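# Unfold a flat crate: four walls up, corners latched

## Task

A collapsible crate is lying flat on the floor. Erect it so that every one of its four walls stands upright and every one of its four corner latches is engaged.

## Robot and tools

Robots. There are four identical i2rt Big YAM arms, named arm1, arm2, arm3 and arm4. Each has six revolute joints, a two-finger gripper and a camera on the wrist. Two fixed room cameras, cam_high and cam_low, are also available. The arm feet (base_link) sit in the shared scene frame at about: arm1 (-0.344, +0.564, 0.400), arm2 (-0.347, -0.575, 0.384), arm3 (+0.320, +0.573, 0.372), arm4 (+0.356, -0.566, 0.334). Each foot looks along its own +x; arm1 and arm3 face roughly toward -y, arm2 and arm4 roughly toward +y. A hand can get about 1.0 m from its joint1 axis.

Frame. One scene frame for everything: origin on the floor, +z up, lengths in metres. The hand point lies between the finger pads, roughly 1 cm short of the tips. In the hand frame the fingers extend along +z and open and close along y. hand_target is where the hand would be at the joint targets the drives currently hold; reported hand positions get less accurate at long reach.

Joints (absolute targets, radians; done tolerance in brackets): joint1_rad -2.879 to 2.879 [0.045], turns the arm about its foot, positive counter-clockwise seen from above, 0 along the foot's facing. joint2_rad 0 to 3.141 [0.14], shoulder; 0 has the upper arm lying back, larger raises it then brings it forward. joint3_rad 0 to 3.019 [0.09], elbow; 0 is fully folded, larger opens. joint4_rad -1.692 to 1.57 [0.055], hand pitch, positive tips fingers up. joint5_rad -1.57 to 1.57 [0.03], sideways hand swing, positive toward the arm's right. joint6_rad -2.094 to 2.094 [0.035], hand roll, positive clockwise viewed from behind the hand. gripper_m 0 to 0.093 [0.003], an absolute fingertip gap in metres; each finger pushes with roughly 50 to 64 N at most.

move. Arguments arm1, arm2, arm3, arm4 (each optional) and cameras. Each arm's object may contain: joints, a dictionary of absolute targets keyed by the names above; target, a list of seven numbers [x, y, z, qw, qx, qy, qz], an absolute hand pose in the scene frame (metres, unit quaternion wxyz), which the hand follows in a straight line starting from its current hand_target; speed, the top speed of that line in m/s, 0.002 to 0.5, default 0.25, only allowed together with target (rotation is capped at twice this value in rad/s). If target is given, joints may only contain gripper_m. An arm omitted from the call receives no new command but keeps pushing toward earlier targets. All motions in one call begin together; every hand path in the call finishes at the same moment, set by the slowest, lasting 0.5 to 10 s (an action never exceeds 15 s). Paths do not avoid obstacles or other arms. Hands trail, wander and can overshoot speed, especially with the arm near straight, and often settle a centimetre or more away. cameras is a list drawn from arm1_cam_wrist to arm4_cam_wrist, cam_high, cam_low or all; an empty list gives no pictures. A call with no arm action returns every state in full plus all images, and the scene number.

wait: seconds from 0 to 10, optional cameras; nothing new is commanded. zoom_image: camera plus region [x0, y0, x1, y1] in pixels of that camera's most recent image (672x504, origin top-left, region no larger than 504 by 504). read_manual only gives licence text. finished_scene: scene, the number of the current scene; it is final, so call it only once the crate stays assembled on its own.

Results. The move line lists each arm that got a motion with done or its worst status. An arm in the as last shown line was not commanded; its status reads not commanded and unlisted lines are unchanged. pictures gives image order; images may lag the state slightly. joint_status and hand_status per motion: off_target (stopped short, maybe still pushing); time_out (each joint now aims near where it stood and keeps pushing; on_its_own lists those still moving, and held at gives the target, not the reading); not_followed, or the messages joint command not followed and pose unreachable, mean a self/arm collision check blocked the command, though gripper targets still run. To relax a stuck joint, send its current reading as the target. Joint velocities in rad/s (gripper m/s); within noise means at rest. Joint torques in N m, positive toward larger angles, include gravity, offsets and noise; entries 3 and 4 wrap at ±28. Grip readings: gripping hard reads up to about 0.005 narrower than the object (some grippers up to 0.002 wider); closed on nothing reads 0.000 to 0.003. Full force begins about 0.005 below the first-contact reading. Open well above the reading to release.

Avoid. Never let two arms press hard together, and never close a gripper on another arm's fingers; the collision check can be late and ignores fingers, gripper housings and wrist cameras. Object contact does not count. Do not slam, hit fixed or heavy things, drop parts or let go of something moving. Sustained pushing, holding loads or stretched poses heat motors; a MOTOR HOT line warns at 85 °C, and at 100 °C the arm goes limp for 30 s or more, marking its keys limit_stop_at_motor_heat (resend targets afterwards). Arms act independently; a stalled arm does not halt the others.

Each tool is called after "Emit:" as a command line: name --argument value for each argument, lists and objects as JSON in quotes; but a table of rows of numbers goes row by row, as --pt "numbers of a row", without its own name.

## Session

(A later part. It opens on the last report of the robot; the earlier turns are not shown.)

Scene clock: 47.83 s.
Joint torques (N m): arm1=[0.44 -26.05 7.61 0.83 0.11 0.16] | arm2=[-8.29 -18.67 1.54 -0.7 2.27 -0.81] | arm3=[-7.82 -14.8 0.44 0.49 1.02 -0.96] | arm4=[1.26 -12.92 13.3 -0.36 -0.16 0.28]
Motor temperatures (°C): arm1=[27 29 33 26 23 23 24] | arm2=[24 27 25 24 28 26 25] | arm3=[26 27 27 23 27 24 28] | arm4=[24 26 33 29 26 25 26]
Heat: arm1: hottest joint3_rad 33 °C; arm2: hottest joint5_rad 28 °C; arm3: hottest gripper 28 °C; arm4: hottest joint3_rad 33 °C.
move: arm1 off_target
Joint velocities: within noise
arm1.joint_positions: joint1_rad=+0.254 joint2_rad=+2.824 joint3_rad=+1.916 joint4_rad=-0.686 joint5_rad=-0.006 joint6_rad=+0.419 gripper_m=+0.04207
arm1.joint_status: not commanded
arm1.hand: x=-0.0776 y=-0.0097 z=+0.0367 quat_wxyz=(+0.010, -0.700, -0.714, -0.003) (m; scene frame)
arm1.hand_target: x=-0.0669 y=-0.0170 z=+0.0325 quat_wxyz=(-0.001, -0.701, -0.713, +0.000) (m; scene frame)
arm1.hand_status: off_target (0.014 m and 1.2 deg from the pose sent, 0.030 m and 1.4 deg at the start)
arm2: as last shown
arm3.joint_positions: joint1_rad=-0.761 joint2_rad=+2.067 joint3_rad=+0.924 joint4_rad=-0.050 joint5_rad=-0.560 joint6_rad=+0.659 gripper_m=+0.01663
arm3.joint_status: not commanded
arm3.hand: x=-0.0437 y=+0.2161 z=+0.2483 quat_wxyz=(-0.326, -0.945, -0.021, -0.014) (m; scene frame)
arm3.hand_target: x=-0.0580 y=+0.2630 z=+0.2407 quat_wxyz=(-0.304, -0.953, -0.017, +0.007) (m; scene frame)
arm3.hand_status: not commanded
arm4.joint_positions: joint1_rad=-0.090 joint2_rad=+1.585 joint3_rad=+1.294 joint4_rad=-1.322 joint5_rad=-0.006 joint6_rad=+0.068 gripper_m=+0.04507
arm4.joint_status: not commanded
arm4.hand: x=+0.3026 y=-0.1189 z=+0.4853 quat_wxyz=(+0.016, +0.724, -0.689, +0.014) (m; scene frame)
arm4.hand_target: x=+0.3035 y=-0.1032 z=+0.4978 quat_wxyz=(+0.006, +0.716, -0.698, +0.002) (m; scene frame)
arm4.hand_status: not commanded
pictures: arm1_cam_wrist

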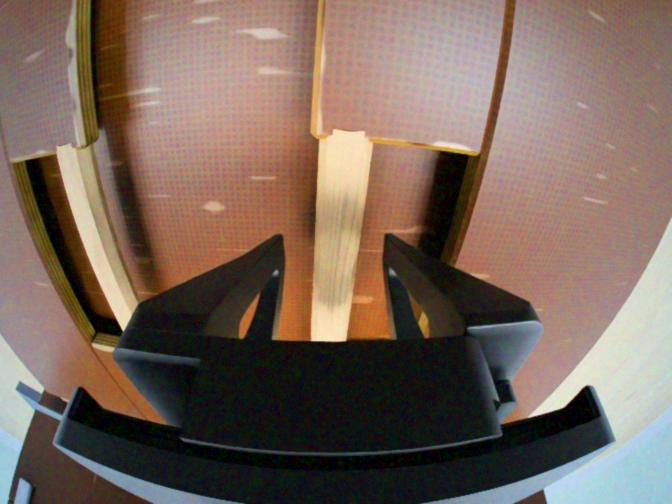

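Emit:
move --arm1 '{"target":[-0.067,-0.017,0.029,0,0.7009,0.7133,0],"speed":0.1,"joints":{"gripper_m":0.0135}}' --cameras '["arm1_cam_wrist"]'

Emit:
move --arm1 '{"target":[-0.09,-0.017,0.125,0,0.7009,0.7133,0],"speed":0.15,"joints":{"gripper_m":0.0155}}'

Emit:
move --arm1 '{"target":[-0.165,-0.017,0.205,0,0.7009,0.7133,0],"speed":0.15}'

Emit:
move --arm1 '{"target":[-0.23,-0.017,0.226,0,0.7009,0.7133,0],"speed":0.12}' --arm4 '{"target":[0.04,0.02,0.22,0,0.7193,-0.6947,0],"speed":0.3}'

Emit:
move --arm1 '{"target":[-0.29,-0.017,0.226,0,0.7009,0.7133,0],"speed":0.1}' --arm4 '{"target":[0.03,0.036,0.1,0,0.7193,-0.6947,0],"speed":0.2,"joints":{"gripper_m":0.042}}' --cameras '["arm4_cam_wrist","arm1_cam_wrist","cam_high","cam_low"]'

Scene clock: 52.13 s.
Joint torques (N m): arm1=[1.38 -25.05 7.99 0.79 0.12 0.13] | arm2=[-8.29 -18.61 1.54 -0.7 2.27 -0.8] | arm3=[-7.53 -15.21 0.5 0.57 1.03 -0.96] | arm4=[1.2 -12.92 13.31 -0.36 -0.16 0.28]
Motor temperatures (°C): arm1=[27 29 33 26 23 23 25] | arm2=[24 27 25 24 29 26 25] | arm3=[26 27 27 23 27 24 28] | arm4=[24 26 33 29 26 25 26]
Heat: arm1: hottest joint3_rad 33 °C; arm2: hottest joint5_rad 29 °C; arm3: hottest gripper 28 °C; arm4: hottest joint3_rad 33 °C.
move: arm1 off_target
Joint velocities: within noise
arm1.joint_positions: joint1_rad=+0.252 joint2_rad=+2.826 joint3_rad=+1.916 joint4_rad=-0.686 joint5_rad=-0.004 joint6_rad=+0.434 gripper_m=+0.01672
arm1.joint_status: gripper_m off_target (ended at +0.01674, target +0.01350)
arm1.hand: x=-0.0790 y=-0.0095 z=+0.0357 quat_wxyz=(+0.011, -0.706, -0.708, -0.002) (m; scene frame)
arm1.hand_target: x=-0.0689 y=-0.0163 z=+0.0286 quat_wxyz=(+0.001, -0.704, -0.710, +0.001) (m; scene frame)
arm1.hand_status: off_target (0.016 m and 1.6 deg from the pose sent, 0.015 m and 1.2 deg at the start)
arm2, arm3, arm4: as last shown
pictures: arm1_cam_wrist

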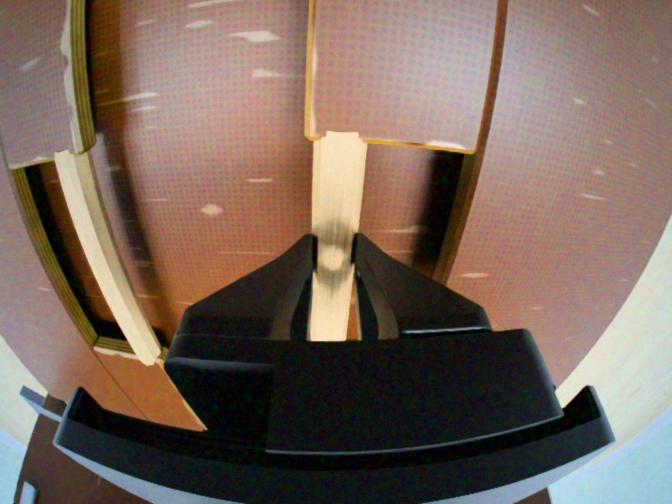

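Scene clock: 53.43 s.
Joint torques (N m): arm1=[-0.85 -30.97 4.66 -0.43 0.5 -0.16] | arm2=[-8.29 -18.61 1.54 -0.7 2.27 -0.81] | arm3=[-7.77 -15.44 0.46 0.49 1.03 -0.98] | arm4=[1.2 -12.92 13.31 -0.36 -0.16 0.28]
Motor temperatures (°C): arm1=[27 30 33 26 23 23 25] | arm2=[24 27 25 24 29 26 25] | arm3=[26 27 27 23 27 24 28] | arm4=[24 26 33 29 26 25 26]
Heat: arm1: hottest joint3_rad 33 °C; arm2: hottest joint5_rad 29 °C; arm3: hottest gripper 28 °C; arm4: hottest joint3_rad 33 °C.
move: arm1 off_target
Joint velocities: within noise
arm1.joint_positions: joint1_rad=+0.235 joint2_rad=+2.668 joint3_rad=+1.776 joint4_rad=-0.687 joint5_rad=-0.019 joint6_rad=+0.430 gripper_m=+0.01574
arm1.joint_status: all done
arm1.hand: x=-0.0873 y=-0.0094 z=+0.0994 quat_wxyz=(+0.000, -0.711, -0.704, -0.006) (m; scene frame)
arm1.hand_target: x=-0.0896 y=-0.0197 z=+0.1242 quat_wxyz=(-0.004, -0.702, -0.712, +0.000) (m; scene frame)
arm1.hand_status: off_target (0.027 m and 1.7 deg from the pose sent, 0.090 m and 1.6 deg at the start)
arm2, arm3, arm4: as last shown
pictures: none

Scene clock: 55.13 s.
Joint torques (N m): arm1=[0.26 -25.52 5.38 0.28 0.2 -0.01] | arm2=[-8.29 -18.55 1.52 -0.69 2.27 -0.81] | arm3=[-8.12 -15.38 0.43 0.53 1.05 -0.95] | arm4=[1.2 -12.92 13.31 -0.36 -0.16 0.28]
Motor temperatures (°C): arm1=[27 30 33 26 23 23 25] | arm2=[24 27 25 24 29 26 25] | arm3=[26 27 27 23 27 24 28] | arm4=[24 26 33 29 26 25 26]
Heat: arm1: hottest joint3_rad 33 °C; arm2: hottest joint5_rad 29 °C; arm3: hottest gripper 28 °C; arm4: hottest joint3_rad 33 °C.
move: arm1 done
Joint velocities: within noise
arm1.joint_positions: joint1_rad=+0.114 joint2_rad=+2.410 joint3_rad=+1.597 joint4_rad=-0.750 joint5_rad=-0.009 joint6_rad=+0.286 gripper_m=+0.01559
arm1.joint_status: not commanded
arm1.hand: x=-0.1637 y=-0.0225 z=+0.2097 quat_wxyz=(-0.005, -0.702, -0.712, +0.002) (m; scene frame)
arm1.hand_target: x=-0.1627 y=-0.0158 z=+0.2052 quat_wxyz=(+0.003, -0.696, -0.718, -0.002) (m; scene frame)
arm1.hand_status: done (0.007 m and 0.7 deg from the pose sent, 0.131 m and 1.7 deg at the start)
arm2, arm3, arm4: as last shown
pictures: none

Scene clock: 57.50 s.
Joint torques (N m): arm1=[-0.85 -26.17 5.07 0.95 0.13 -0.01] | arm2=[-8.23 -18.61 1.52 -0.7 2.27 -0.81] | arm3=[-7.47 -14.92 0.59 0.57 1.04 -0.96] | arm4=[1.2 -21.48 11.52 -0.51 0.01 0.28]
Motor temperatures (°C): arm1=[27 30 33 26 23 23 25] | arm2=[24 27 25 24 30 26 25] | arm3=[26 27 27 23 27 24 28] | arm4=[24 27 33 29 26 25 26]
Heat: arm1: hottest joint3_rad 33 °C; arm2: hottest joint5_rad 30 °C; arm3: hottest gripper 28 °C; arm4: hottest joint3_rad 33 °C.
move: arm1 done; arm4 off_target
Joint velocities: within noise
arm1.joint_positions: joint1_rad=+0.017 joint2_rad=+2.355 joint3_rad=+1.523 joint4_rad=-0.750 joint5_rad=-0.009 joint6_rad=+0.190 gripper_m=+0.01559
arm1.joint_status: not commanded
arm1.hand: x=-0.2253 y=-0.0163 z=+0.2230 quat_wxyz=(+0.002, -0.703, -0.711, -0.003) (m; scene frame)
arm1.hand_target: x=-0.2293 y=-0.0173 z=+0.2261 quat_wxyz=(-0.001, -0.701, -0.713, -0.001) (m; scene frame)
arm1.hand_status: done (0.006 m and 0.5 deg from the pose sent, 0.068 m and 0.7 deg at the start)
arm2, arm3: as last shown
arm4.joint_positions: joint1_rad=+0.289 joint2_rad=+2.361 joint3_rad=+1.768 joint4_rad=-0.986 joint5_rad=+0.005 joint6_rad=+0.441 gripper_m=+0.04507
arm4.joint_status: not commanded
arm4.hand: x=+0.0459 y=+0.0088 z=+0.2216 quat_wxyz=(-0.001, +0.726, -0.687, +0.005) (m; scene frame)
arm4.hand_target: x=+0.0430 y=+0.0189 z=+0.2189 quat_wxyz=(-0.003, +0.719, -0.695, +0.002) (m; scene frame)
arm4.hand_status: off_target (0.013 m and 1.3 deg from the pose sent, 0.398 m and 2.6 deg at the start)
pictures: none

Scene clock: 59.13 s.
Joint torques (N m): arm1=[0.44 -25.35 5.04 0.99 0.14 0.01] | arm2=[-8.29 -18.49 1.54 -0.7 2.27 -0.81] | arm3=[-8.06 -15.03 0.59 0.65 1.02 -0.95] | arm4=[1.67 -23.18 10.69 -0.06 -0.12 0.28]
Motor temperatures (°C): arm1=[27 30 32 26 23 23 25] | arm2=[24 27 25 24 30 26 25] | arm3=[26 27 27 23 27 24 28] | arm4=[24 27 33 29 26 25 26]
Heat: arm1: hottest joint3_rad 32 °C; arm2: hottest joint5_rad 30 °C; arm3: hottest gripper 28 °C; arm4: hottest joint3_rad 33 °C.
move: arm1 done; arm4 off_target
Joint velocities: within noise
arm1.joint_positions: joint1_rad=-0.090 joint2_rad=+2.341 joint3_rad=+1.489 joint4_rad=-0.736 joint5_rad=-0.009 joint6_rad=+0.088 gripper_m=+0.01559
arm1.joint_status: not commanded
arm1.hand: x=-0.2891 y=-0.0156 z=+0.2226 quat_wxyz=(+0.004, -0.705, -0.710, -0.005) (m; scene frame)
arm1.hand_target: x=-0.2892 y=-0.0173 z=+0.2262 quat_wxyz=(-0.001, -0.701, -0.714, -0.001) (m; scene frame)
arm1.hand_status: done (0.004 m and 0.9 deg from the pose sent, 0.065 m and 0.5 deg at the start)
arm2, arm3: as last shown
arm4.joint_positions: joint1_rad=+0.289 joint2_rad=+2.618 joint3_rad=+1.920 joint4_rad=-0.891 joint5_rad=+0.002 joint6_rad=+0.444 gripper_m=+0.04207
arm4.joint_status: all done
arm4.hand: x=+0.0365 y=+0.0250 z=+0.1024 quat_wxyz=(+0.002, +0.725, -0.688, +0.009) (m; scene frame)
arm4.hand_target: x=+0.0308 y=+0.0348 z=+0.1000 quat_wxyz=(+0.000, +0.719, -0.695, +0.000) (m; scene frame)
arm4.hand_status: off_target (0.013 m and 1.4 deg from the pose sent, 0.126 m and 1.3 deg at the start)
pictures: arm1_cam_wrist, arm4_cam_wrist, cam_high, cam_low

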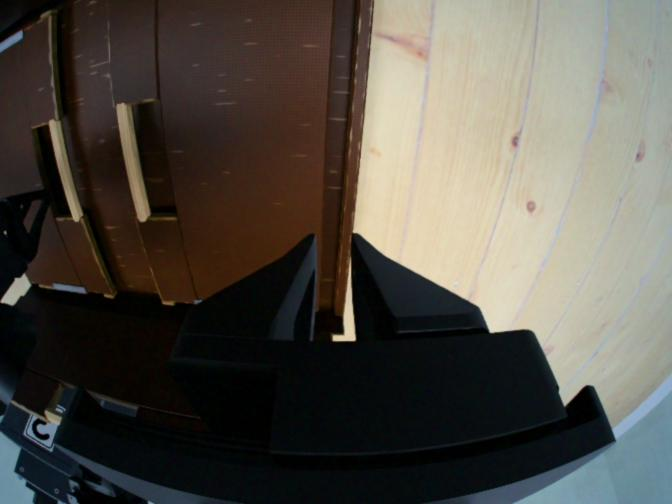

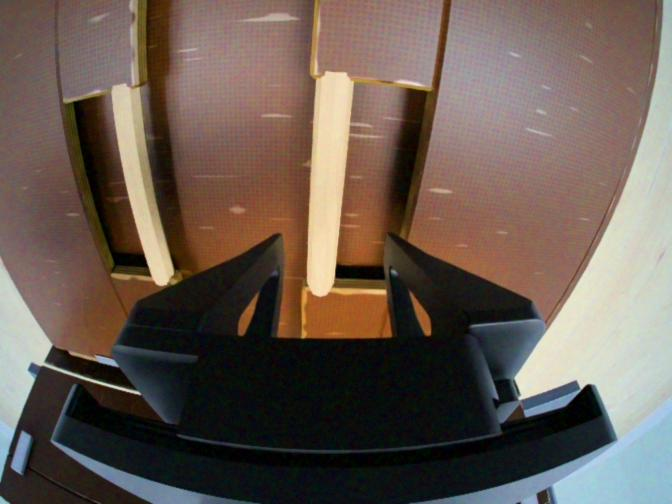

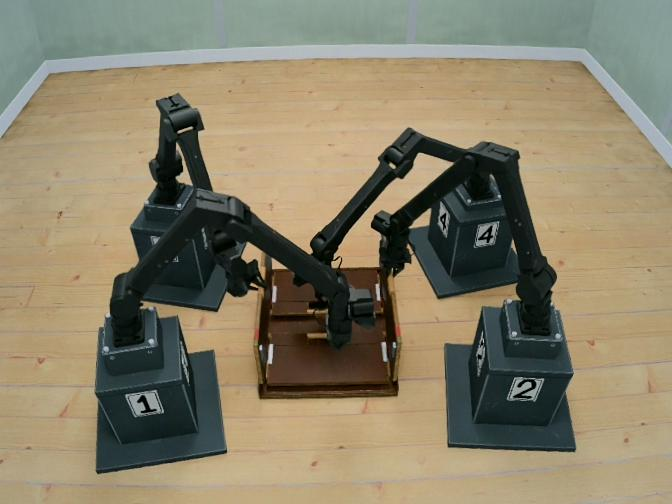

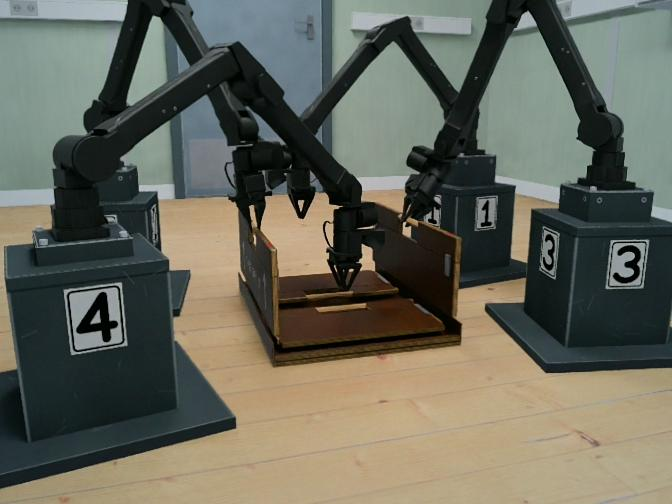

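Emit:
move --arm4 '{"target":[0.029,0.043,0.05,0,0.7193,-0.6947,0],"speed":0.15}' --arm1 '{"target":[-0.3,0.0,0.36,0,0.7009,0.7133,0],"speed":0.25,"joints":{"gripper_m":0.042}}'

Emit:
move --arm4 '{"target":[0.029,0.043,0.021,0,0.7193,-0.6947,0],"speed":0.1}' --cameras '["arm4_cam_wrist"]'

Emit:
move --arm4 '{"joints":{"gripper_m":0.0125}}' --cameras '["arm4_cam_wrist","arm1_cam_wrist"]'

Scene clock: 63.30 s.
Joint torques (N m): arm1=[-1.03 -21.3 6.64 0.34 0.24 -0.04] | arm2=[-8.29 -18.61 1.54 -0.7 2.27 -0.8] | arm3=[-7.77 -15.27 0.44 0.55 1.02 -0.97] | arm4=[1.49 -23.53 10.73 0.01 -0.11 0.25]
Motor temperatures (°C): arm1=[27 31 32 26 23 23 25] | arm2=[24 28 25 24 30 26 25] | arm3=[26 27 27 23 27 24 28] | arm4=[24 27 33 29 26 25 26]
Heat: arm1: hottest joint3_rad 32 °C; arm2: hottest joint5_rad 30 °C; arm3: hottest gripper 28 °C; arm4: hottest joint3_rad 33 °C.
move: arm1 off_target; arm4 off_target
Joint velocities: within noise
arm1.joint_positions: joint1_rad=-0.099 joint2_rad=+2.051 joint3_rad=+1.433 joint4_rad=-0.931 joint5_rad=-0.009 joint6_rad=+0.080 gripper_m=+0.04193
arm1.joint_status: all done
arm1.hand: x=-0.2943 y=-0.0072 z=+0.3685 quat_wxyz=(-0.011, -0.705, -0.709, +0.008) (m; scene frame)
arm1.hand_target: x=-0.3001 y=-0.0009 z=+0.3595 quat_wxyz=(+0.000, -0.704, -0.710, +0.000) (m; scene frame)
arm1.hand_status: off_target (0.013 m and 1.7 deg from the pose sent, 0.139 m and 0.9 deg at the start)
arm2, arm3: as last shown
arm4.joint_positions: joint1_rad=+0.289 joint2_rad=+2.731 joint3_rad=+2.018 joint4_rad=-0.873 joint5_rad=+0.002 joint6_rad=+0.444 gripper_m=+0.04207
arm4.joint_status: not commanded
arm4.hand: x=+0.0320 y=+0.0332 z=+0.0560 quat_wxyz=(+0.001, +0.725, -0.688, +0.007) (m; scene frame)
arm4.hand_target: x=+0.0296 y=+0.0421 z=+0.0500 quat_wxyz=(+0.000, +0.719, -0.695, +0.000) (m; scene frame)
arm4.hand_status: off_target (0.012 m and 1.3 deg from the pose sent, 0.056 m and 1.4 deg at the start)
pictures: none

Scene clock: 64.73 s.
Joint torques (N m): arm1=[-1.08 -21.3 6.56 0.34 0.28 -0.04] | arm2=[-8.29 -18.61 1.52 -0.69 2.27 -0.81] | arm3=[-7.53 -14.86 0.54 0.61 1.03 -0.96] | arm4=[1.49 -22.95 10.59 0.13 -0.11 0.25]
Motor temperatures (°C): arm1=[27 31 32 26 23 23 25] | arm2=[24 28 25 24 30 26 25] | arm3=[26 27 27 23 27 24 28] | arm4=[24 28 33 29 26 25 26]
Heat: arm1: hottest joint3_rad 32 °C; arm2: hottest joint5_rad 30 °C; arm3: hottest gripper 28 °C; arm4: hottest joint3_rad 33 °C.
move: arm4 off_target
Joint velocities: within noise
arm1, arm3: as last shown
arm2.joint_positions: joint1_rad=-0.623 joint2_rad=+2.079 joint3_rad=+1.101 joint4_rad=-0.528 joint5_rad=-0.059 joint6_rad=+0.752 gripper_m=+0.01677
arm2.joint_status: not commanded
arm2.hand: x=-0.0133 y=-0.2096 z=+0.2487 quat_wxyz=(-0.002, +0.031, -0.999, -0.044) (m; scene frame)
arm2.hand_target: x=+0.0020 y=-0.2686 z=+0.2398 quat_wxyz=(+0.004, +0.017, -1.000, -0.001) (m; scene frame)
arm2.hand_status: not commanded
arm4.joint_positions: joint1_rad=+0.289 joint2_rad=+2.791 joint3_rad=+2.064 joint4_rad=-0.859 joint5_rad=+0.002 joint6_rad=+0.444 gripper_m=+0.04207
arm4.joint_status: not commanded
arm4.hand: x=+0.0314 y=+0.0343 z=+0.0295 quat_wxyz=(+0.001, +0.725, -0.688, +0.007) (m; scene frame)
arm4.hand_target: x=+0.0294 y=+0.0423 z=+0.0215 quat_wxyz=(+0.000, +0.719, -0.695, +0.000) (m; scene frame)
arm4.hand_status: off_target (0.012 m and 1.3 deg from the pose sent, 0.037 m and 1.3 deg at the start)
pictures: arm4_cam_wrist

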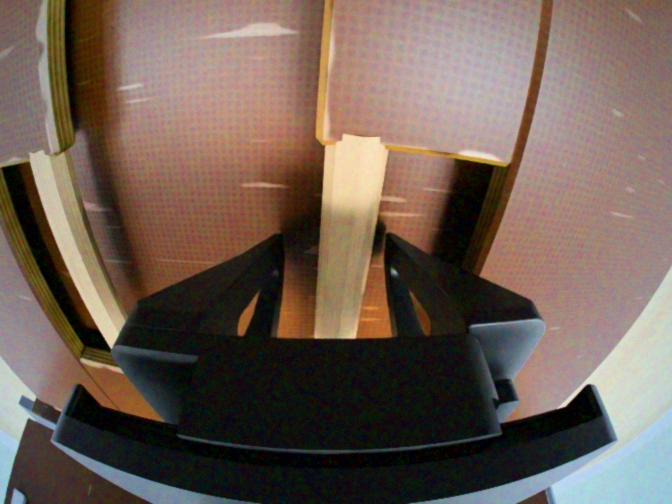

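Scene clock: 65.50 s.
Joint torques (N m): arm1=[-0.91 -21.07 6.43 0.28 0.26 -0.03] | arm2=[-8.29 -18.61 1.54 -0.72 2.27 -0.81] | arm3=[-8 -15.38 0.53 0.58 1.03 -0.97] | arm4=[2.14 -23 10.56 0.17 -0.15 -0.15]
Motor temperatures (°C): arm1=[27 31 32 26 23 23 25] | arm2=[24 28 25 24 30 26 25] | arm3=[26 27 27 23 27 24 28] | arm4=[24 28 33 29 26 25 26]
Heat: arm1: hottest joint3_rad 32 °C; arm2: hottest joint5_rad 30 °C; arm3: hottest gripper 28 °C; arm4: hottest joint3_rad 33 °C.
move: arm4 off_target
Joint velocities: within noise
arm1, arm2: as last shown
arm3.joint_positions: joint1_rad=-0.761 joint2_rad=+2.067 joint3_rad=+0.924 joint4_rad=-0.050 joint5_rad=-0.560 joint6_rad=+0.659 gripper_m=+0.01663
arm3.joint_status: not commanded
arm3.hand: x=-0.0437 y=+0.2161 z=+0.2483 quat_wxyz=(-0.326, -0.945, -0.021, -0.014) (m; scene frame)
arm3.hand_target: x=-0.0580 y=+0.2630 z=+0.2407 quat_wxyz=(-0.304, -0.953, -0.017, +0.007) (m; scene frame)
arm3.hand_status: not commanded
arm4.joint_positions: joint1_rad=+0.284 joint2_rad=+2.791 joint3_rad=+2.064 joint4_rad=-0.861 joint5_rad=+0.007 joint6_rad=+0.489 gripper_m=+0.01744
arm4.joint_status: gripper_m off_target (ended at +0.01746, target +0.01250)
arm4.hand: x=+0.0351 y=+0.0358 z=+0.0295 quat_wxyz=(-0.001, +0.708, -0.706, +0.009) (m; scene frame)
arm4.hand_target: x=+0.0306 y=+0.0428 z=+0.0215 quat_wxyz=(-0.002, +0.716, -0.698, +0.000) (m; scene frame)
arm4.hand_status: not commanded
pictures: arm1_cam_wrist, arm4_cam_wrist

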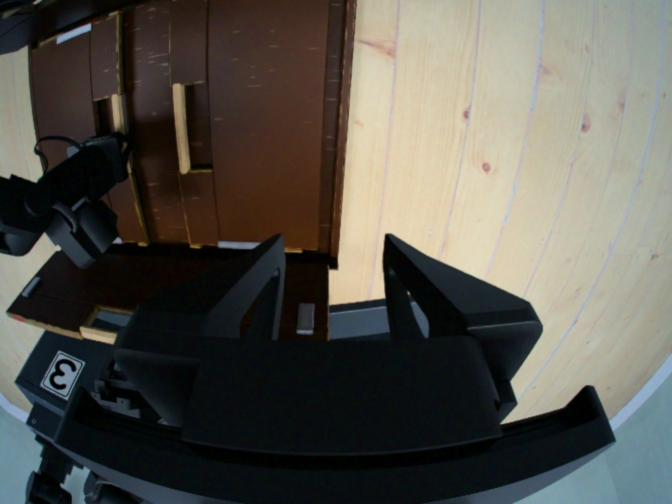

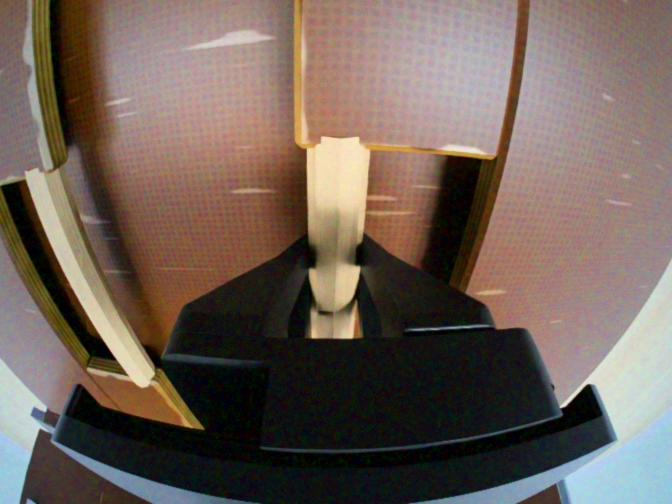

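Emit:
move --arm4 '{"target":[0.046,0.043,0.128,0,0.7071,-0.7071,0],"speed":0.13,"joints":{"gripper_m":0.0135}}'

Emit:
move --arm4 '{"target":[0.118,0.043,0.208,0,0.7071,-0.7071,0],"speed":0.13}' --cameras '["arm4_cam_wrist","cam_low"]'

Scene clock: 68.10 s.
Joint torques (N m): arm1=[-0.79 -21.07 6.43 0.21 0.25 -0.01] | arm2=[-8.29 -18.61 1.55 -0.7 2.27 -0.81] | arm3=[-8 -15.44 0.43 0.66 1 -0.94] | arm4=[1.55 -28.81 7.19 -1.11 0.3 -0.11]
Motor temperatures (°C): arm1=[27 31 32 26 23 23 25] | arm2=[24 28 25 24 31 26 25] | arm3=[26 27 27 23 27 24 28] | arm4=[24 28 32 29 26 25 26]
Heat: arm1: hottest joint3_rad 32 °C; arm2: hottest joint5_rad 31 °C; arm3: hottest gripper 28 °C; arm4: hottest joint3_rad 32 °C.
move: arm4 off_target
Joint velocities: within noise
arm1, arm2, arm3: as last shown
arm4.joint_positions: joint1_rad=+0.266 joint2_rad=+2.638 joint3_rad=+1.946 joint4_rad=-0.891 joint5_rad=-0.013 joint6_rad=+0.490 gripper_m=+0.01656
arm4.joint_status: gripper_m off_target (ended at +0.01655, target +0.01350)
arm4.hand: x=+0.0453 y=+0.0359 z=+0.0969 quat_wxyz=(+0.008, +0.701, -0.713, +0.004) (m; scene frame)
arm4.hand_target: x=+0.0444 y=+0.0450 z=+0.1263 quat_wxyz=(+0.001, +0.707, -0.707, -0.004) (m; scene frame)
arm4.hand_status: off_target (0.032 m and 1.4 deg from the pose sent, 0.099 m and 1.0 deg at the start)
pictures: none

Scene clock: 69.60 s.
Joint torques (N m): arm1=[-0.67 -21.3 6.39 0.36 0.23 -0.03] | arm2=[-8.29 -18.61 1.55 -0.69 2.27 -0.81] | arm3=[-7.36 -15.68 0.64 0.58 1.03 -0.95] | arm4=[0.21 -28.16 6.94 -2.14 1.06 -0.4]
Motor temperatures (°C): arm1=[27 32 32 26 23 23 25] | arm2=[24 28 25 24 31 26 25] | arm3=[26 27 27 23 27 24 28] | arm4=[24 28 32 29 26 25 26]
Heat: arm1: hottest joint2_rad 32 °C; arm2: hottest joint5_rad 31 °C; arm3: hottest gripper 28 °C; arm4: hottest joint3_rad 32 °C.
move: arm4 off_target
Joint velocities: within noise
arm1, arm2, arm3: as last shown
arm4.joint_positions: joint1_rad=+0.197 joint2_rad=+2.438 joint3_rad=+1.777 joint4_rad=-0.905 joint5_rad=-0.035 joint6_rad=+0.420 gripper_m=+0.01688
arm4.joint_status: not commanded
arm4.hand: x=+0.0920 y=+0.0359 z=+0.1759 quat_wxyz=(+0.015, +0.702, -0.712, -0.009) (m; scene frame)
arm4.hand_target: x=+0.1102 y=+0.0415 z=+0.2065 quat_wxyz=(+0.001, +0.710, -0.704, -0.001) (m; scene frame)
arm4.hand_status: off_target (0.042 m and 2.2 deg from the pose sent, 0.133 m and 1.4 deg at the start)
pictures: arm4_cam_wrist, cam_low

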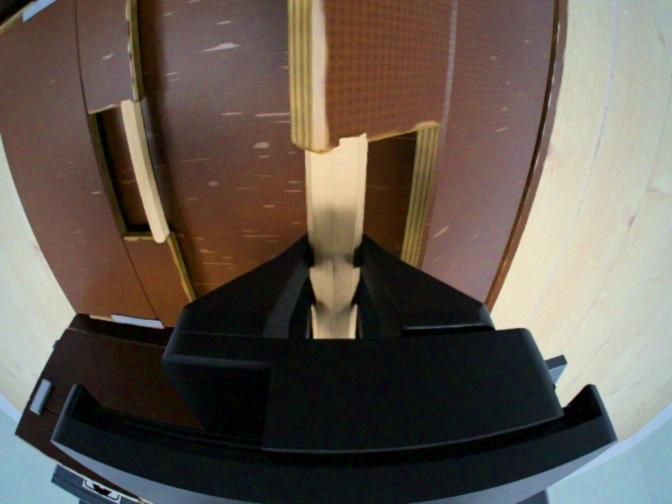

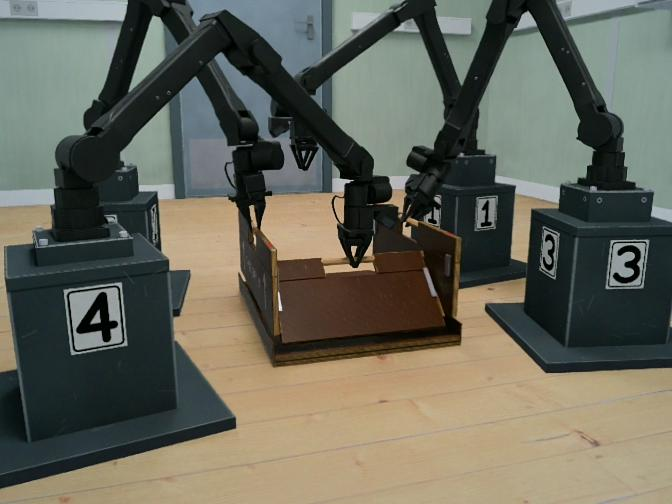

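Emit:
move --arm4 '{"target":[0.184,0.043,0.23,0,0.7071,-0.7071,0],"speed":0.12}' --arm1 '{"target":[-0.15,-0.017,0.2,0,0.7071,0.7071,0],"speed":0.25}'

Emit:
move --arm4 '{"target":[0.235,0.043,0.23,0,0.7071,-0.7071,0],"speed":0.12}' --arm1 '{"target":[-0.068,-0.017,0.08,0,0.7071,0.7071,0],"speed":0.2}' --cameras '["arm1_cam_wrist","arm4_cam_wrist"]'

Emit:
move --arm4 '{"target":[0.28,0.043,0.228,0,0.7071,-0.7071,0],"speed":0.1}' --arm1 '{"target":[-0.068,-0.017,0.03,0,0.7071,0.7071,0],"speed":0.1}' --cameras '["arm1_cam_wrist","arm4_cam_wrist","cam_low","cam_high"]'

Scene clock: 73.20 s.
Joint torques (N m): arm1=[0.09 -22.89 8.05 0.53 0.24 0.21] | arm2=[-8.29 -18.61 1.52 -0.7 2.27 -0.81] | arm3=[-8.06 -15.5 0.47 0.57 1.04 -0.96] | arm4=[-0.91 -23.71 7.41 -0.5 1.13 -0.43]
Motor temperatures (°C): arm1=[27 32 32 26 23 23 25] | arm2=[24 28 25 24 31 26 25] | arm3=[26 27 27 23 27 25 28] | arm4=[24 28 32 29 27 25 26]
Heat: arm1: hottest joint2_rad 32 °C; arm2: hottest joint5_rad 31 °C; arm3: hottest gripper 28 °C; arm4: hottest joint3_rad 32 °C.
move: arm1 off_target; arm4 off_target
Joint velocities: within noise
arm1.joint_positions: joint1_rad=+0.137 joint2_rad=+2.406 joint3_rad=+1.562 joint4_rad=-0.750 joint5_rad=-0.004 joint6_rad=+0.302 gripper_m=+0.04193
arm1.joint_status: not commanded
arm1.hand: x=-0.1565 y=-0.0022 z=+0.2031 quat_wxyz=(+0.009, -0.700, -0.714, -0.003) (m; scene frame)
arm1.hand_target: x=-0.1517 y=-0.0152 z=+0.2010 quat_wxyz=(+0.001, -0.704, -0.710, +0.002) (m; scene frame)
arm1.hand_status: off_target (0.016 m and 1.6 deg from the pose sent, 0.222 m and 1.6 deg at the start)
arm2, arm3: as last shown
arm4.joint_positions: joint1_rad=+0.105 joint2_rad=+2.312 joint3_rad=+1.679 joint4_rad=-0.943 joint5_rad=-0.035 joint6_rad=+0.326 gripper_m=+0.01663
arm4.joint_status: not commanded
arm4.hand: x=+0.1556 y=+0.0355 z=+0.2245 quat_wxyz=(+0.017, +0.702, -0.712, -0.005) (m; scene frame)
arm4.hand_target: x=+0.1828 y=+0.0415 z=+0.2303 quat_wxyz=(+0.002, +0.707, -0.707, +0.003) (m; scene frame)
arm4.hand_status: off_target (0.030 m and 2.2 deg from the pose sent, 0.107 m and 2.2 deg at the start)
pictures: none

Scene clock: 74.90 s.
Joint torques (N m): arm1=[-0.5 -25.58 7.76 0.2 0.2 0.15] | arm2=[-8.29 -18.61 1.54 -0.72 2.27 -0.81] | arm3=[-7.71 -15.79 0.59 0.53 1.03 -0.99] | arm4=[-2.55 -21.66 6.97 0.53 1.49 -0.63]
Motor temperatures (°C): arm1=[27 32 32 26 23 23 25] | arm2=[24 28 25 24 31 26 25] | arm3=[26 27 27 23 27 25 28] | arm4=[24 28 32 29 27 25 27]
Heat: arm1: hottest joint2_rad 32 °C; arm2: hottest joint5_rad 31 °C; arm3: hottest gripper 28 °C; arm4: hottest joint3_rad 32 °C.
move: arm1 off_target; arm4 off_target
Joint velocities: within noise
arm1.joint_positions: joint1_rad=+0.263 joint2_rad=+2.712 joint3_rad=+1.824 joint4_rad=-0.692 joint5_rad=-0.006 joint6_rad=+0.433 gripper_m=+0.04193
arm1.joint_status: not commanded
arm1.hand: x=-0.0716 y=-0.0078 z=+0.0836 quat_wxyz=(+0.004, -0.702, -0.712, +0.000) (m; scene frame)
arm1.hand_target: x=-0.0694 y=-0.0157 z=+0.0799 quat_wxyz=(+0.000, -0.707, -0.707, +0.001) (m; scene frame)
arm1.hand_status: off_target (0.011 m and 0.9 deg from the pose sent, 0.152 m and 1.6 deg at the start)
arm2, arm3: as last shown
arm4.joint_positions: joint1_rad=+0.047 joint2_rad=+2.265 joint3_rad=+1.629 joint4_rad=-0.934 joint5_rad=-0.049 joint6_rad=+0.266 gripper_m=+0.01649
arm4.joint_status: not commanded
arm4.hand: x=+0.1914 y=+0.0353 z=+0.2379 quat_wxyz=(+0.021, +0.703, -0.711, -0.012) (m; scene frame)
arm4.hand_target: x=+0.2334 y=+0.0415 z=+0.2307 quat_wxyz=(+0.002, +0.706, -0.708, +0.000) (m; scene frame)
arm4.hand_status: off_target (0.045 m and 2.9 deg from the pose sent, 0.080 m and 2.2 deg at the start)
pictures: arm1_cam_wrist, arm4_cam_wrist

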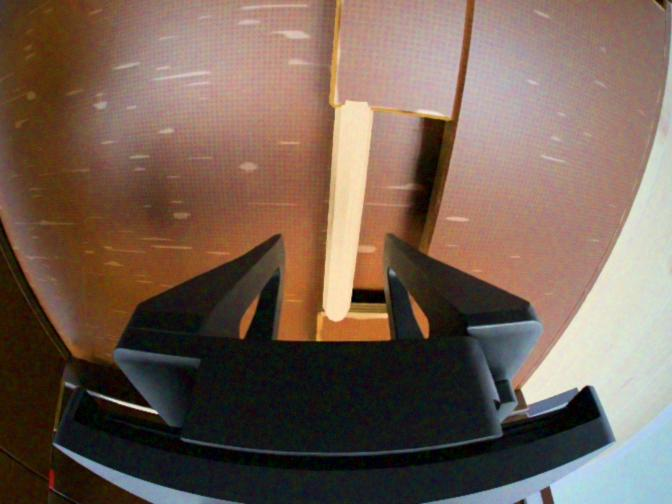

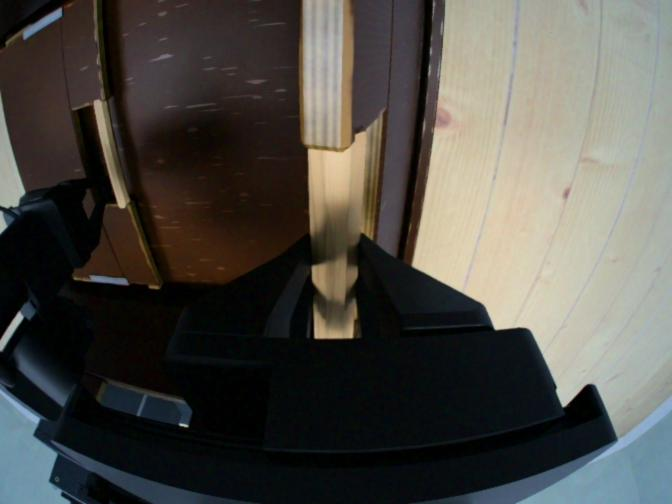

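Scene clock: 76.37 s.
Joint torques (N m): arm1=[-0.67 -25.88 7.73 0.66 0.11 0.16] | arm2=[-8.29 -18.55 1.54 -0.72 2.27 -0.8] | arm3=[-7.82 -15.15 0.53 0.64 1.03 -0.95] | arm4=[-4.42 -20.37 6.68 0.85 1.88 -0.8]
Motor temperatures (°C): arm1=[27 32 32 26 23 23 25] | arm2=[24 28 25 24 31 26 25] | arm3=[26 27 27 23 27 25 28] | arm4=[24 29 32 29 27 25 27]
Heat: arm1: hottest joint2_rad 32 °C; arm2: hottest joint5_rad 31 °C; arm3: hottest gripper 28 °C; arm4: hottest joint3_rad 32 °C.
move: arm1 off_target; arm4 off_target
Joint velocities: within noise
arm1.joint_positions: joint1_rad=+0.263 joint2_rad=+2.832 joint3_rad=+1.917 joint4_rad=-0.681 joint5_rad=-0.006 joint6_rad=+0.434 gripper_m=+0.04193
arm1.joint_status: not commanded
arm1.hand: x=-0.0731 y=-0.0055 z=+0.0323 quat_wxyz=(+0.011, -0.702, -0.712, -0.003) (m; scene frame)
arm1.hand_target: x=-0.0681 y=-0.0168 z=+0.0307 quat_wxyz=(-0.001, -0.707, -0.707, +0.000) (m; scene frame)
arm1.hand_status: off_target (0.013 m and 1.5 deg from the pose sent, 0.054 m and 0.9 deg at the start)
arm2, arm3: as last shown
arm2.hand_target: x=+0.0020 y=-0.2686 z=+0.2398 quat_wxyz=(+0.004, +0.017, -1.000, +0.000) (m; scene frame)
arm4.joint_positions: joint1_rad=+0.002 joint2_rad=+2.237 joint3_rad=+1.596 joint4_rad=-0.923 joint5_rad=-0.061 joint6_rad=+0.212 gripper_m=+0.01654
arm4.joint_status: not commanded
arm4.hand: x=+0.2176 y=+0.0352 z=+0.2446 quat_wxyz=(+0.024, +0.706, -0.708, -0.019) (m; scene frame)
arm4.hand_target: x=+0.2763 y=+0.0396 z=+0.2299 quat_wxyz=(+0.003, +0.707, -0.708, +0.001) (m; scene frame)
arm4.hand_status: off_target (0.065 m and 3.5 deg from the pose sent, 0.090 m and 2.9 deg at the start)
pictures: arm1_cam_wrist, arm4_cam_wrist, cam_high, cam_low

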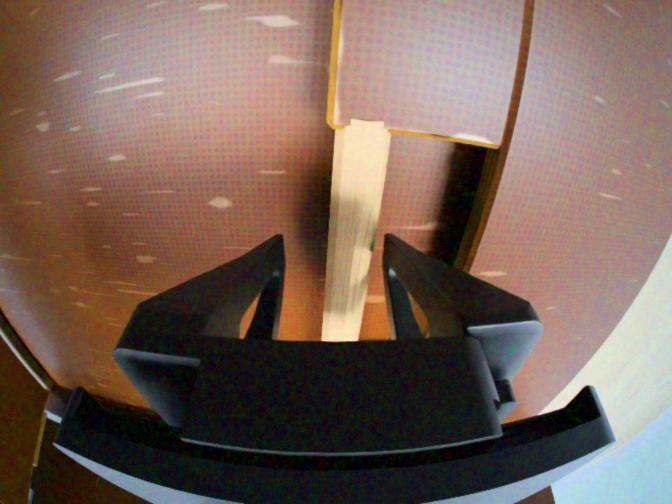

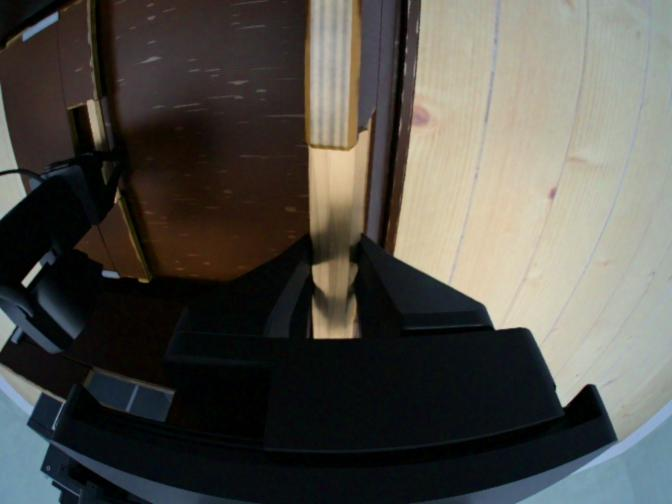

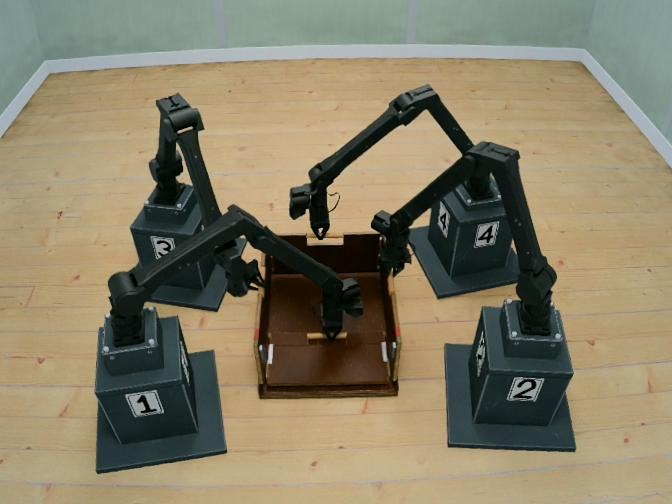

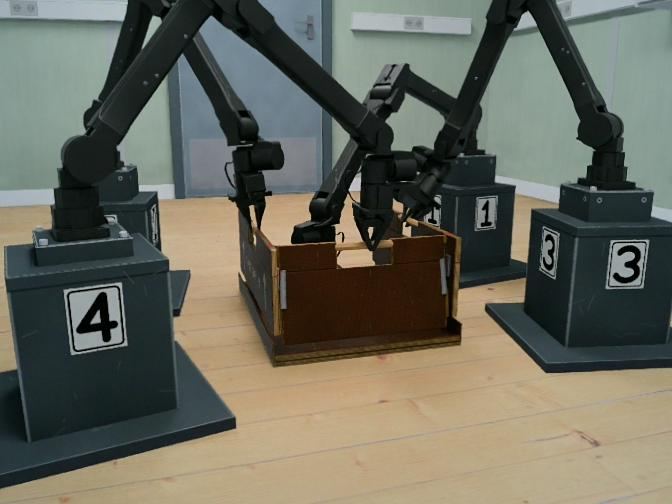

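Emit:
move --arm4 '{"target":[0.318,0.043,0.226,0,0.7071,-0.7071,0],"speed":0.1}' --arm1 '{"target":[-0.078,-0.017,0.023,0,0.7071,0.7071,0],"speed":0.1}'

Emit:
move --arm1 '{"joints":{"gripper_m":0.0122}}' --arm4 '{"target":[0.345,0.043,0.224,0,0.7071,-0.7071,0],"speed":0.1}' --cameras '["arm1_cam_wrist","arm4_cam_wrist","cam_low","cam_high"]'

Emit:
zoom_image --camera "cam_high" --region '[230, 210, 430, 400]'

Scene clock: 78.97 s.
Joint torques (N m): arm1=[-1.38 -25 7.21 0.91 0.1 0.02] | arm2=[-8.23 -18.61 1.52 -0.72 2.29 -0.8] | arm3=[-7.41 -15.97 0.64 0.69 1.05 -0.98] | arm4=[-4.31 -18.84 7.56 0.99 2.52 -0.73]
Motor temperatures (°C): arm1=[27 32 32 26 23 23 25] | arm2=[24 28 25 24 31 26 25] | arm3=[26 27 27 23 27 25 28] | arm4=[24 29 32 29 28 25 27]
Heat: arm1: hottest joint2_rad 32 °C; arm2: hottest joint5_rad 31 °C; arm3: hottest gripper 28 °C; arm4: hottest joint3_rad 32 °C.
move: arm1 off_target; arm4 off_target
Joint velocities: within noise
arm1.joint_positions: joint1_rad=+0.257 joint2_rad=+2.832 joint3_rad=+1.917 joint4_rad=-0.672 joint5_rad=-0.006 joint6_rad=+0.434 gripper_m=+0.04193
arm1.joint_status: not commanded
arm1.hand: x=-0.0757 y=-0.0093 z=+0.0323 quat_wxyz=(+0.006, -0.705, -0.710, -0.001) (m; scene frame)
arm1.hand_target: x=-0.0779 y=-0.0165 z=+0.0233 quat_wxyz=(+0.000, -0.707, -0.707, +0.000) (m; scene frame)
arm1.hand_status: off_target (0.012 m and 0.9 deg from the pose sent, 0.016 m and 1.5 deg at the start)
arm2.joint_positions: joint1_rad=-0.625 joint2_rad=+2.079 joint3_rad=+1.101 joint4_rad=-0.527 joint5_rad=-0.059 joint6_rad=+0.751 gripper_m=+0.01677
arm2.joint_status: not commanded
arm2.hand: x=-0.0124 y=-0.2098 z=+0.2487 quat_wxyz=(-0.003, +0.031, -0.999, -0.044) (m; scene frame)
arm2.hand_target: x=+0.0026 y=-0.2689 z=+0.2398 quat_wxyz=(+0.003, +0.017, -1.000, -0.001) (m; scene frame)
arm2.hand_status: not commanded
arm3: as last shown
arm3.hand_target: x=-0.0581 y=+0.2630 z=+0.2407 quat_wxyz=(-0.304, -0.953, -0.017, +0.007) (m; scene frame)
arm4.joint_positions: joint1_rad=-0.062 joint2_rad=+2.217 joint3_rad=+1.567 joint4_rad=-0.916 joint5_rad=-0.079 joint6_rad=+0.143 gripper_m=+0.01672
arm4.joint_status: not commanded
arm4.hand: x=+0.2545 y=+0.0348 z=+0.2477 quat_wxyz=(+0.030, +0.707, -0.706, -0.026) (m; scene frame)
arm4.hand_target: x=+0.3149 y=+0.0382 z=+0.2272 quat_wxyz=(+0.004, +0.706, -0.708, +0.002) (m; scene frame)
arm4.hand_status: off_target (0.068 m and 4.6 deg from the pose sent, 0.102 m and 3.5 deg at the start)
pictures: none

Scene clock: 79.93 s.
Joint torques (N m): arm1=[-1.03 -25.11 7.12 1.01 0.03 0.02] | arm2=[-8.23 -18.61 1.55 -0.75 2.29 -0.8] | arm3=[-7.88 -15.27 0.54 0.66 1.07 -0.96] | arm4=[-7.3 -19.25 6.52 1.21 2.53 -1.04]
Motor temperatures (°C): arm1=[27 32 32 26 23 23 25] | arm2=[24 28 25 24 31 26 25] | arm3=[26 27 27 23 27 25 28] | arm4=[24 29 31 29 29 25 27]
Heat: arm1: hottest joint2_rad 32 °C; arm2: hottest joint5_rad 31 °C; arm3: hottest gripper 28 °C; arm4: hottest joint3_rad 31 °C.
move: arm1 off_target; arm4 off_target
Joint velocities: within noise
arm1.joint_positions: joint1_rad=+0.254 joint2_rad=+2.834 joint3_rad=+1.917 joint4_rad=-0.673 joint5_rad=+0.004 joint6_rad=+0.451 gripper_m=+0.01721
arm1.joint_status: gripper_m off_target (ended at +0.01724, target +0.01220)
arm1.hand: x=-0.0793 y=-0.0097 z=+0.0314 quat_wxyz=(+0.009, -0.712, -0.703, +0.003) (m; scene frame)
arm1.hand_target: x=-0.0809 y=-0.0170 z=+0.0225 quat_wxyz=(+0.002, -0.711, -0.703, +0.003) (m; scene frame)
arm1.hand_status: not commanded
arm2, arm3: as last shown
arm4.joint_positions: joint1_rad=-0.064 joint2_rad=+2.217 joint3_rad=+1.567 joint4_rad=-0.916 joint5_rad=-0.079 joint6_rad=+0.134 gripper_m=+0.01676
arm4.joint_status: not commanded
arm4.hand: x=+0.2554 y=+0.0350 z=+0.2477 quat_wxyz=(+0.030, +0.710, -0.703, -0.026) (m; scene frame)
arm4.hand_target: x=+0.3392 y=+0.0359 z=+0.2267 quat_wxyz=(+0.005, +0.705, -0.709, +0.002) (m; scene frame)
arm4.hand_status: off_target (0.093 m and 4.6 deg from the pose sent, 0.094 m and 4.6 deg at the start)
pictures: arm1_cam_wrist, arm4_cam_wrist, cam_high, cam_low

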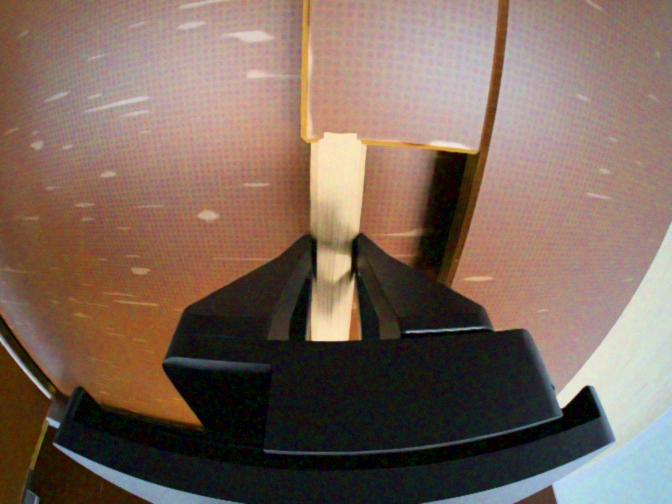

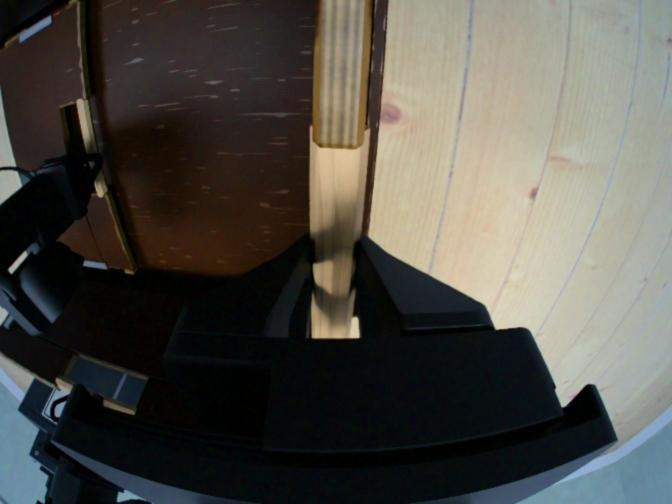

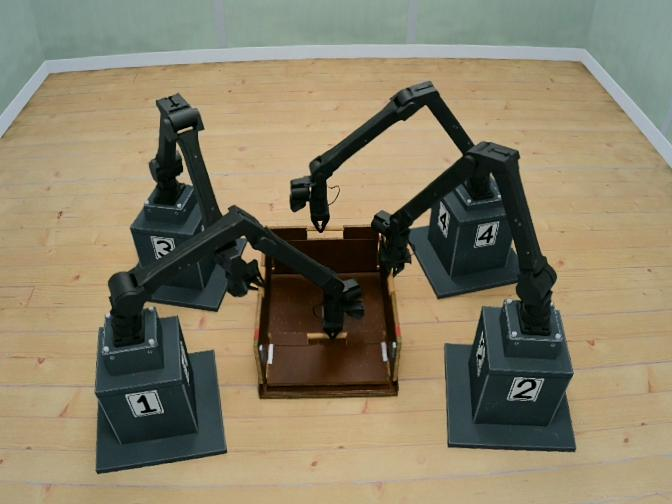

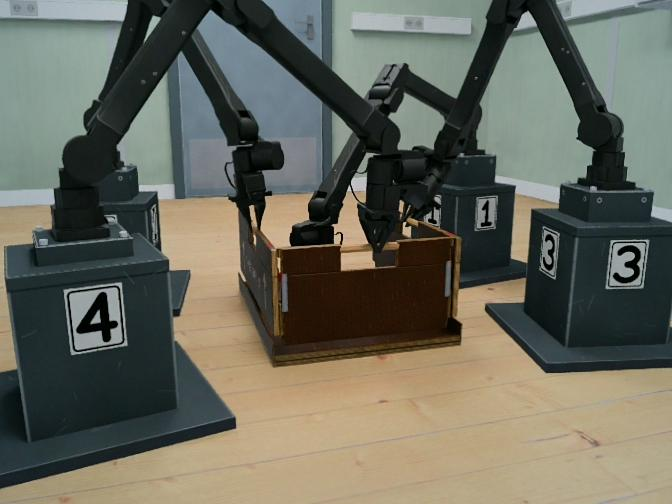

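Scaled by 2.520 from the camera's 672x504 image, which has a finer 960x720 frame.

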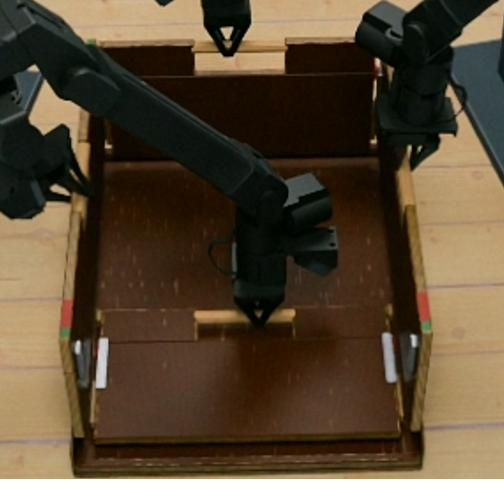

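Emit:
move --arm1 '{"target":[-0.095,-0.017,0.125,0,0.7071,0.7071,0],"speed":0.13,"joints":{"gripper_m":0.0135}}' --arm4 '{"target":[0.245,0.043,0.245,0,0.7071,-0.7071,0],"speed":0.1,"joints":{"gripper_m":0.03}}'

Emit:
move --arm1 '{"target":[-0.168,-0.017,0.207,0,0.7071,0.7071,0],"speed":0.13}' --cameras '["arm1_cam_wrist","arm4_cam_wrist","cam_low"]'

Scene clock: 83.10 s.
Joint torques (N m): arm1=[-0.79 -30.74 4.57 -0.65 0.53 -0.26] | arm2=[-8.23 -18.61 1.52 -0.73 2.29 -0.81] | arm3=[-7.82 -15.21 0.5 0.55 1.06 -0.97] | arm4=[2.78 -19.08 11.55 -0.46 0 0.27]
Motor temperatures (°C): arm1=[27 32 32 26 23 23 25] | arm2=[24 28 24 24 32 26 25] | arm3=[26 27 27 23 27 25 28] | arm4=[24 29 31 29 29 25 27]
Heat: arm1: hottest joint2_rad 32 °C; arm2: hottest joint5_rad 32 °C; arm3: hottest gripper 28 °C; arm4: hottest joint3_rad 31 °C.
move: arm1 off_target; arm4 off_target
Joint velocities: within noise
arm1.joint_positions: joint1_rad=+0.231 joint2_rad=+2.663 joint3_rad=+1.769 joint4_rad=-0.680 joint5_rad=-0.026 joint6_rad=+0.444 gripper_m=+0.01662
arm1.joint_status: gripper_m off_target (ended at +0.01662, target +0.01350)
arm1.hand: x=-0.0890 y=-0.0099 z=+0.1004 quat_wxyz=(-0.003, -0.717, -0.697, -0.009) (m; scene frame)
arm1.hand_target: x=-0.0920 y=-0.0193 z=+0.1245 quat_wxyz=(-0.006, -0.708, -0.707, -0.002) (m; scene frame)
arm1.hand_status: off_target (0.026 m and 1.9 deg from the pose sent, 0.095 m and 1.3 deg at the start)
arm2: as last shown
arm3.joint_positions: joint1_rad=-0.761 joint2_rad=+2.067 joint3_rad=+0.924 joint4_rad=-0.050 joint5_rad=-0.560 joint6_rad=+0.659 gripper_m=+0.01663
arm3.joint_status: not commanded
arm3.hand: x=-0.0437 y=+0.2161 z=+0.2483 quat_wxyz=(-0.326, -0.945, -0.021, -0.014) (m; scene frame)
arm3.hand_target: x=-0.0581 y=+0.2630 z=+0.2407 quat_wxyz=(-0.304, -0.953, -0.017, +0.007) (m; scene frame)
arm3.hand_status: not commanded
arm4.joint_positions: joint1_rad=-0.036 joint2_rad=+2.213 joint3_rad=+1.564 joint4_rad=-0.927 joint5_rad=+0.000 joint6_rad=+0.153 gripper_m=+0.02999
arm4.joint_status: all done
arm4.hand: x=+0.2531 y=+0.0313 z=+0.2489 quat_wxyz=(+0.001, +0.714, -0.701, +0.002) (m; scene frame)
arm4.hand_target: x=+0.2466 y=+0.0426 z=+0.2454 quat_wxyz=(-0.001, +0.710, -0.704, +0.000) (m; scene frame)
arm4.hand_status: off_target (0.015 m and 1.1 deg from the pose sent, 0.013 m and 4.6 deg at the start)
pictures: none

Scene clock: 84.70 s.
Joint torques (N m): arm1=[-2.43 -27.28 5.14 0.09 0.93 -0.24] | arm2=[-8.23 -18.61 1.54 -0.73 2.29 -0.8] | arm3=[-7.41 -15.03 0.55 0.57 1.04 -0.97] | arm4=[2.14 -19.02 11.59 -0.49 0.02 0.28]
Motor temperatures (°C): arm1=[27 32 32 26 23 23 25] | arm2=[24 28 24 24 32 26 25] | arm3=[26 27 27 23 27 25 28] | arm4=[24 29 31 29 29 25 27]
Heat: arm1: hottest joint2_rad 32 °C; arm2: hottest joint5_rad 32 °C; arm3: hottest gripper 28 °C; arm4: hottest joint3_rad 31 °C.
move: arm1 off_target
Joint velocities: within noise
arm1.joint_positions: joint1_rad=+0.140 joint2_rad=+2.429 joint3_rad=+1.591 joint4_rad=-0.749 joint5_rad=-0.026 joint6_rad=+0.332 gripper_m=+0.01489
arm1.joint_status: not commanded
arm1.hand: x=-0.1486 y=-0.0083 z=+0.1972 quat_wxyz=(+0.001, -0.710, -0.705, -0.011) (m; scene frame)
arm1.hand_target: x=-0.1661 y=-0.0149 z=+0.2069 quat_wxyz=(+0.004, -0.706, -0.708, -0.002) (m; scene frame)
arm1.hand_status: off_target (0.023 m and 1.3 deg from the pose sent, 0.133 m and 1.9 deg at the start)
arm2, arm3: as last shown
arm4.joint_positions: joint1_rad=-0.041 joint2_rad=+2.213 joint3_rad=+1.564 joint4_rad=-0.927 joint5_rad=+0.000 joint6_rad=+0.157 gripper_m=+0.02999
arm4.joint_status: not commanded
arm4.hand: x=+0.2558 y=+0.0317 z=+0.2489 quat_wxyz=(+0.001, +0.710, -0.704, +0.002) (m; scene frame)
arm4.hand_target: x=+0.2494 y=+0.0431 z=+0.2454 quat_wxyz=(-0.002, +0.707, -0.707, +0.000) (m; scene frame)
arm4.hand_status: not commanded
pictures: arm1_cam_wrist, arm4_cam_wrist, cam_low

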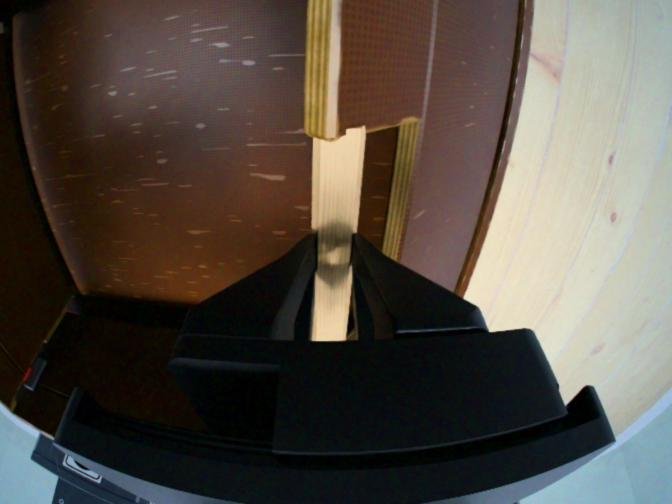

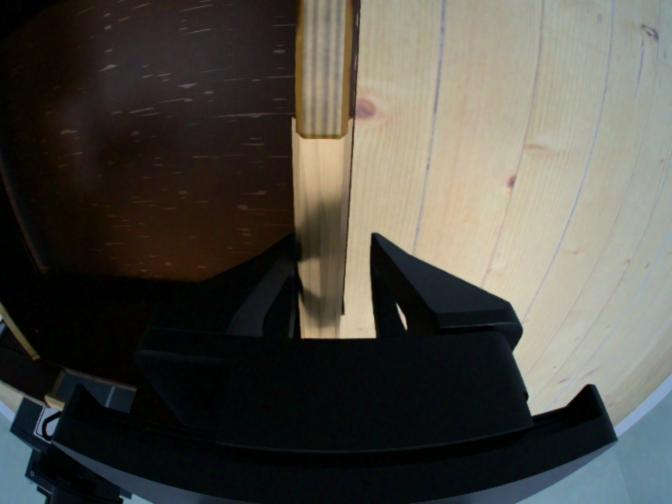

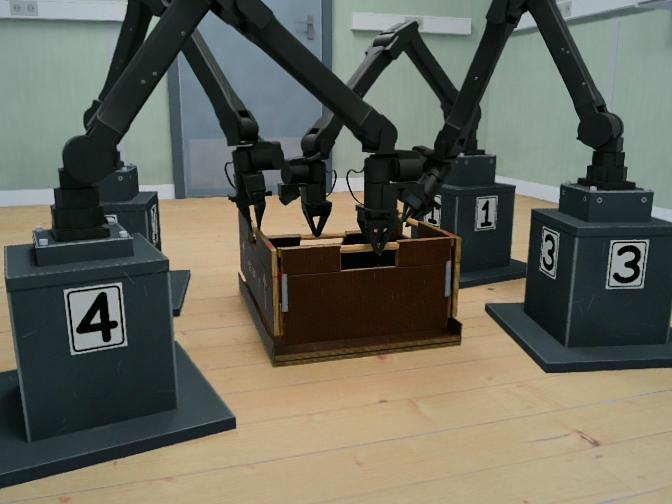

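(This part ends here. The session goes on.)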